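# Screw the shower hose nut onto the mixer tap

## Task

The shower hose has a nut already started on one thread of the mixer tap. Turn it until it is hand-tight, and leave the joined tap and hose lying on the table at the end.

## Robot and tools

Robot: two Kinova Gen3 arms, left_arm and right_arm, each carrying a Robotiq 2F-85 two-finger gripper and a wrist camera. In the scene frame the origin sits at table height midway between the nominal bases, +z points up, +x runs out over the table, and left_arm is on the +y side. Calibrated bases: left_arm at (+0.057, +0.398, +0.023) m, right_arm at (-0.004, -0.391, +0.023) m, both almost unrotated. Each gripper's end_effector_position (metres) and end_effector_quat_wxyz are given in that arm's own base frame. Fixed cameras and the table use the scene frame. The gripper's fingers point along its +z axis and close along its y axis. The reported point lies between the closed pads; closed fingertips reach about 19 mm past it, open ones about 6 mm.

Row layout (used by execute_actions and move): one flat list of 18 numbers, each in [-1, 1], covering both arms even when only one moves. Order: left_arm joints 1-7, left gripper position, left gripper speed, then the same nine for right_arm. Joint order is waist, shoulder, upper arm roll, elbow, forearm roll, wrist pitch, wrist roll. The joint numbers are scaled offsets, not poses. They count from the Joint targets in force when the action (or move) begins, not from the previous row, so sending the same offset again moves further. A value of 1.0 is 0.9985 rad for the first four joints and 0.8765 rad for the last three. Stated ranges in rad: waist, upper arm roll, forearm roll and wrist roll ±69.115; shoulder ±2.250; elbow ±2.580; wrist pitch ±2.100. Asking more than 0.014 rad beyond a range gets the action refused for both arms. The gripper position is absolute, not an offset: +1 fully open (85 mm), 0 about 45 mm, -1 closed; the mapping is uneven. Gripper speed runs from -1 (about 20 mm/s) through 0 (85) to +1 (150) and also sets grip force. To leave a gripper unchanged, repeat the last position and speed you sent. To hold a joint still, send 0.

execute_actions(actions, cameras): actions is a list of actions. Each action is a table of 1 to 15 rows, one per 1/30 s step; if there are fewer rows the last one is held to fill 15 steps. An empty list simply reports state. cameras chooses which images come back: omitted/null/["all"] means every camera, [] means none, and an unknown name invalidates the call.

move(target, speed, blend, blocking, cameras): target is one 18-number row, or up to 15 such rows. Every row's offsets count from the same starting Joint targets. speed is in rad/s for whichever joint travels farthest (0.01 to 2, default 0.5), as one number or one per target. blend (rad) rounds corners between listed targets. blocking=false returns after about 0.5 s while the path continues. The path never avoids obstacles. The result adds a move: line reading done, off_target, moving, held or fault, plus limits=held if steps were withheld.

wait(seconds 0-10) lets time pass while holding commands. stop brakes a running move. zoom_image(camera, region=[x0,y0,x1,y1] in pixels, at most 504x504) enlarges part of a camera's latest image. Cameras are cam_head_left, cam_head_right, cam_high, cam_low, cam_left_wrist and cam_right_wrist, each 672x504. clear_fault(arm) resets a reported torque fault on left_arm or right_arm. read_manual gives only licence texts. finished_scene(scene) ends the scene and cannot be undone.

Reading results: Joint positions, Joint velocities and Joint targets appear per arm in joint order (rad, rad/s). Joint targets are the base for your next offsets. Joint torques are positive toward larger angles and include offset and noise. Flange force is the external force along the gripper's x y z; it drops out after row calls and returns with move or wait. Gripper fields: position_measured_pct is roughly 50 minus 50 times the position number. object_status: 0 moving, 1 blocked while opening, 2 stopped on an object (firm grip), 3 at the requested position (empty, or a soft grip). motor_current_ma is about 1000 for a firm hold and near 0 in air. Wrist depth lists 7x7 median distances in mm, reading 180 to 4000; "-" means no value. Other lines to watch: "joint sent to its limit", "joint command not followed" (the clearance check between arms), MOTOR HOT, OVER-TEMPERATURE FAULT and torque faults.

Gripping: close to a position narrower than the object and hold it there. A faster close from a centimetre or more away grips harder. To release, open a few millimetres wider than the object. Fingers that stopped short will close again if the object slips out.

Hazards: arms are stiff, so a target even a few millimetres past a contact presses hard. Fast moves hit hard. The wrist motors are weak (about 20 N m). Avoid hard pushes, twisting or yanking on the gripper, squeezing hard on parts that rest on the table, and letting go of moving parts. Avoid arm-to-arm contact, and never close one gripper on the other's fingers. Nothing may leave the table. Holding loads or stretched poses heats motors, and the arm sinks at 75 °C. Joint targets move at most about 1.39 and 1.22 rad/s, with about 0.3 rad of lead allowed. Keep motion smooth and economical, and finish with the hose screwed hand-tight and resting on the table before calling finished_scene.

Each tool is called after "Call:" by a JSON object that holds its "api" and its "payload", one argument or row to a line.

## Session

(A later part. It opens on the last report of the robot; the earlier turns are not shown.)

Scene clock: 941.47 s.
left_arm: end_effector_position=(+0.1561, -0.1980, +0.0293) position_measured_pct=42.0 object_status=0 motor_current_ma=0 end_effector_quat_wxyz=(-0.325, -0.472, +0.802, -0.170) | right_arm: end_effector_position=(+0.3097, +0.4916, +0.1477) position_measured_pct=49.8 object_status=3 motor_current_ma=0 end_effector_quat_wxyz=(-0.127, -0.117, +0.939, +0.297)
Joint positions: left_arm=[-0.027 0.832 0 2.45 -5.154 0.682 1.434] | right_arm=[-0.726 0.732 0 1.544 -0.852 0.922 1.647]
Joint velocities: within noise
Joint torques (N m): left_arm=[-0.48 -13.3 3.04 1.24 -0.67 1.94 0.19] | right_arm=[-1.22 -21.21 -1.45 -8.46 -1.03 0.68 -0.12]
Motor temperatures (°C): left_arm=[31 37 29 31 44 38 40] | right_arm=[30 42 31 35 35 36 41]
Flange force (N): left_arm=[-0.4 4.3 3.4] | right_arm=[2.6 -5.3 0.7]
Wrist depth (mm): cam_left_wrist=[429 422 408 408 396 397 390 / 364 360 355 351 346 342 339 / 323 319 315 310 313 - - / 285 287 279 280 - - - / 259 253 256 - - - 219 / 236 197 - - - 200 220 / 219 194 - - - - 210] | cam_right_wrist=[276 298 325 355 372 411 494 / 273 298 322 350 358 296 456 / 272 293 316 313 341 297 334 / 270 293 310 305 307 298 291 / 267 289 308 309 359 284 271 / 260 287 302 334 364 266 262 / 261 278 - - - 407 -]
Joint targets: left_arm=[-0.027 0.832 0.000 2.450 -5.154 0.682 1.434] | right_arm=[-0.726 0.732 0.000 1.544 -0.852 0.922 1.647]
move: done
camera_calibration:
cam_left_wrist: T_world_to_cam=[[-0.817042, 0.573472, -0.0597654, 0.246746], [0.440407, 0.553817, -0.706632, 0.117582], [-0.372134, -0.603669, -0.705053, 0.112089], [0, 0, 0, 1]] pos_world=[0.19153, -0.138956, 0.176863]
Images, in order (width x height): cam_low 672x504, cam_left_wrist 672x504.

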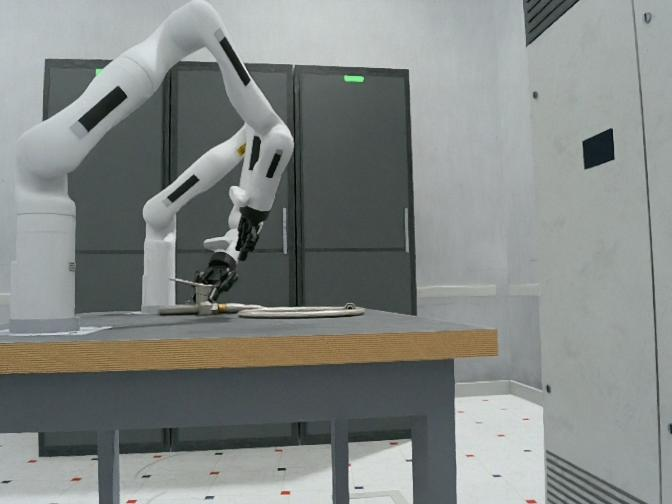

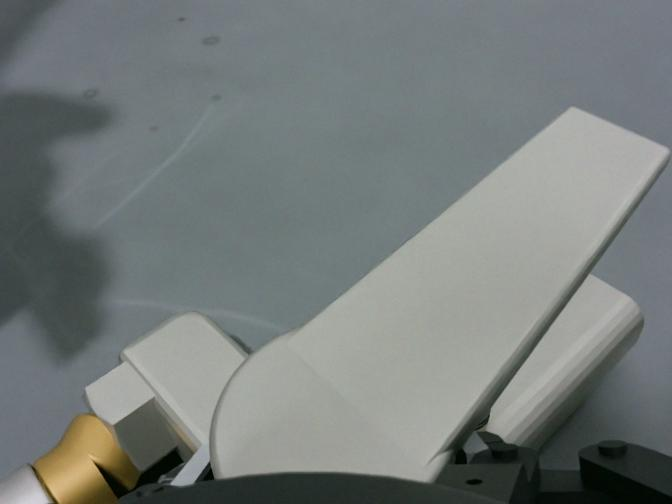

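Call:
{"api": "move", "payload": {
  "target": [
    [0,0,0,0,0,0,0,0.45,-0.5,0,0,0,0,0,0,0,0,1],
    [-0.0511,-0.0701,0,-0.0232,-0.1697,0.0508,0.1460,0.45,-0.5,0,0,0,0,0,0,0,0,1],
    [-0.0990,-0.1347,0,-0.0524,-0.3147,0.1147,0.2697,0.45,-0.5,0,0,0,0,0,0,0,0,1],
    [-0.1854,-0.2472,0,-0.1279,-0.5307,0.2815,0.4492,0.45,-0.5,0,0,0,0,0,0,0,0,1]
  ],
  "speed": [0.2,0.2,0.3,0.4],
  "blend": [0,0.05,0.05,0]
}}

Call:
{"api": "zoom_image", "payload": {
  "camera": "cam_head_left",
  "region": [220, 220, 320, 340]
}}

Call:
{"api": "zoom_image", "payload": {
  "camera": "cam_low",
  "region": [150, 270, 250, 330]
}}

Scene clock: 955.07 s.
left_arm: end_effector_position=(+0.1919, -0.1413, +0.1030) position_measured_pct=27.3 object_status=3 motor_current_ma=0 end_effector_quat_wxyz=(-0.326, -0.472, +0.801, -0.172) | right_arm: end_effector_position=(+0.3097, +0.4916, +0.1477) position_measured_pct=49.8 object_status=3 motor_current_ma=0 end_effector_quat_wxyz=(-0.127, -0.117, +0.939, +0.297)
Joint positions: left_arm=[-0.212 0.585 0 2.322 -5.619 0.929 1.828] | right_arm=[-0.726 0.732 0 1.544 -0.852 0.922 1.647]
Joint velocities: within noise
Joint torques (N m): left_arm=[-0.42 -12.61 2.48 -1.71 -0.1 1.95 0.2] | right_arm=[-1.33 -21.24 -1.54 -8.4 -0.98 0.64 -0.16]
Motor temperatures (°C): left_arm=[31 38 29 31 44 38 40] | right_arm=[30 42 31 35 35 36 41]
Flange force (N): left_arm=[-0.8 2.4 3.3] | right_arm=[2.3 -5.4 0.6]
Wrist depth (mm): cam_left_wrist=[594 583 569 560 547 544 534 / 510 495 496 476 475 467 464 / 443 436 431 424 418 414 407 / 396 393 386 384 246 361 370 / 358 350 312 237 235 321 337 / 324 291 291 222 285 308 304 / 303 277 297 233 - 293 287] | cam_right_wrist=[276 298 326 355 372 411 493 / 273 299 322 350 360 295 456 / 272 293 316 313 341 296 464 / 271 293 312 304 321 303 469 / 267 289 308 310 371 392 466 / 261 287 302 335 365 403 262 / 260 277 - - - 405 -]
Joint targets: left_arm=[-0.212 0.585 0.000 2.322 -5.619 0.929 1.828] | right_arm=[-0.726 0.732 0.000 1.544 -0.852 0.922 1.647]
move: done
camera_calibration:
cam_left_wrist: T_world_to_cam=[[-0.816855, 0.573505, -0.0619592, 0.248122], [0.440589, 0.55097, -0.70874, 0.12224], [-0.372329, -0.606237, -0.702743, 0.211123], [0, 0, 0, 1]] pos_world=[0.227429, -0.08166, 0.250375]
cam_right_wrist: T_world_to_cam=[[-0.226645, 0.822315, 0.521949, -0.391331], [0.940218, 0.324589, -0.103112, -0.386096], [-0.25421, 0.467376, -0.846721, 0.118627], [0, 0, 0, 1]] pos_world=[0.304477, 0.391677, 0.264888]

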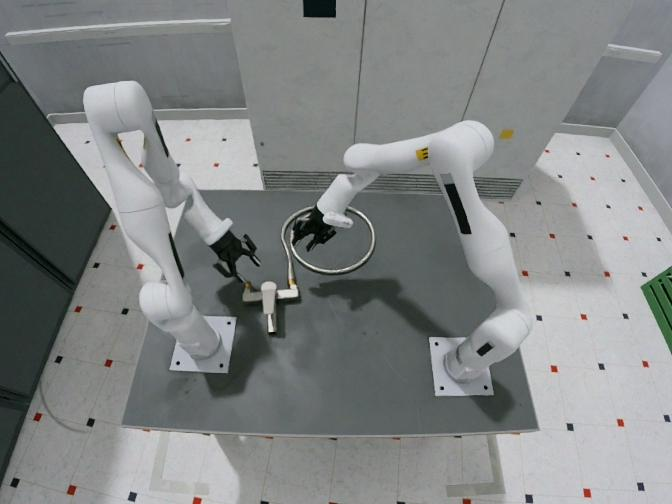

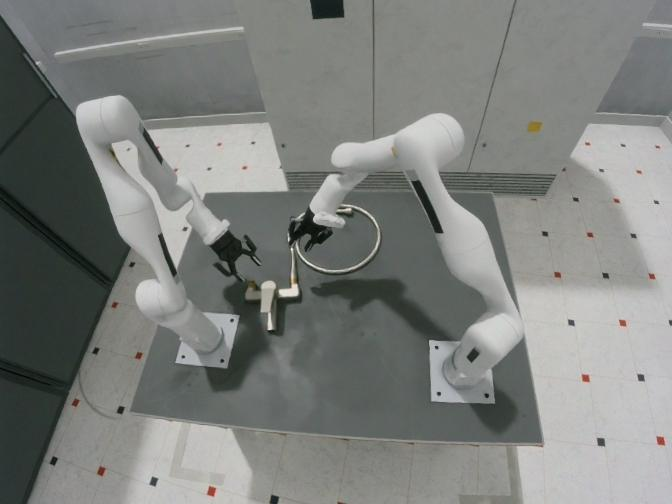

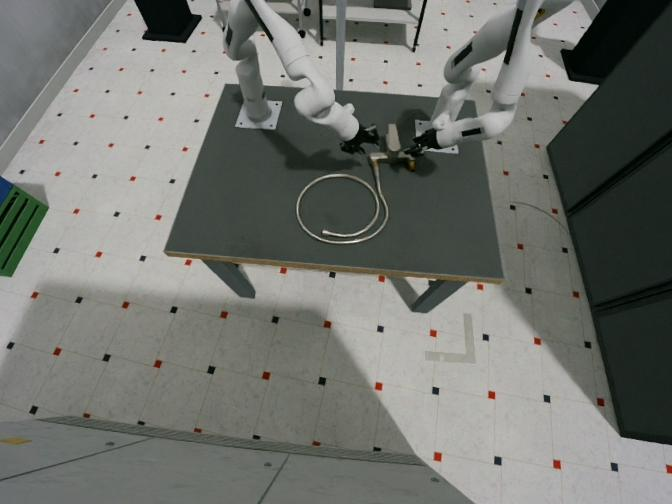

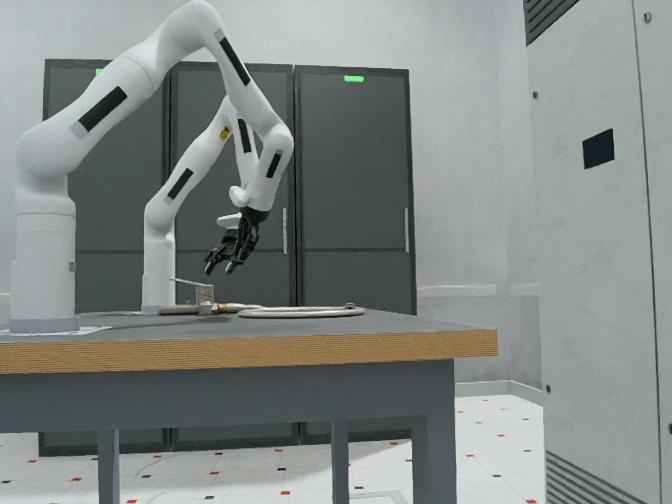

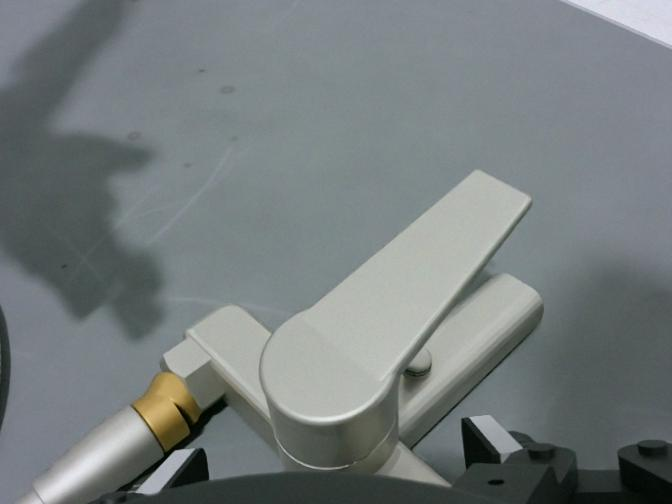

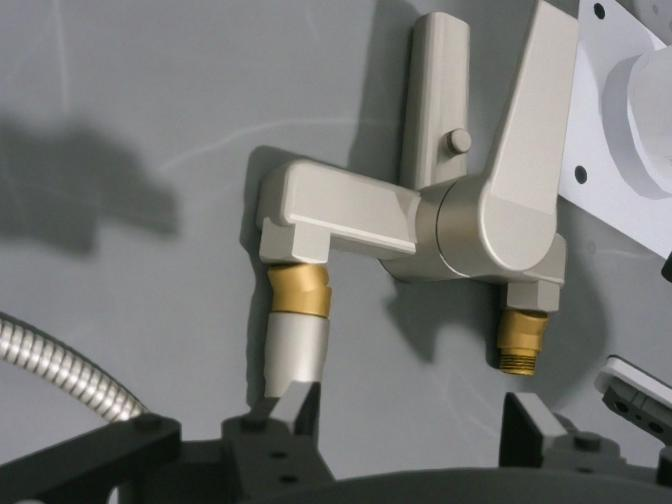

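Scaled by 4.200 from the camera's 672x504 image, which has a finer 960x720 frame.

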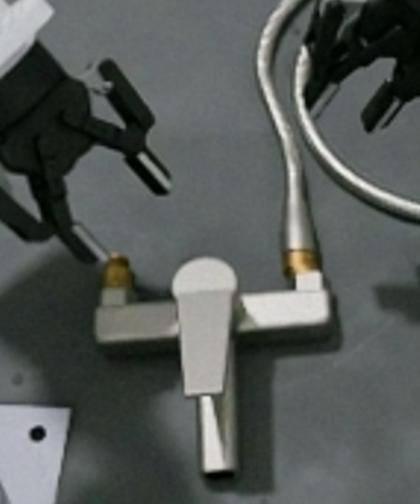

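Scaled by 5.040 from the camera's 672x504 image, which has a finer 960x720 frame.

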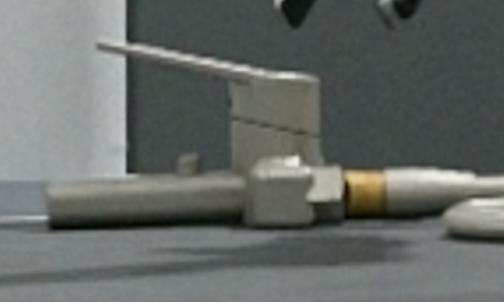

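Call:
{"api": "zoom_image", "payload": {
  "camera": "cam_left_wrist",
  "region": [100, 340, 260, 480]
}}

Scaled by 3.150.

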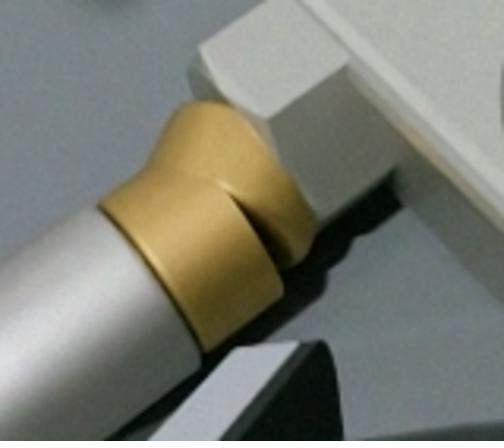

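Call:
{"api": "finished_scene", "payload": {
  "scene": 2
}}

The scene is finished: the task was done.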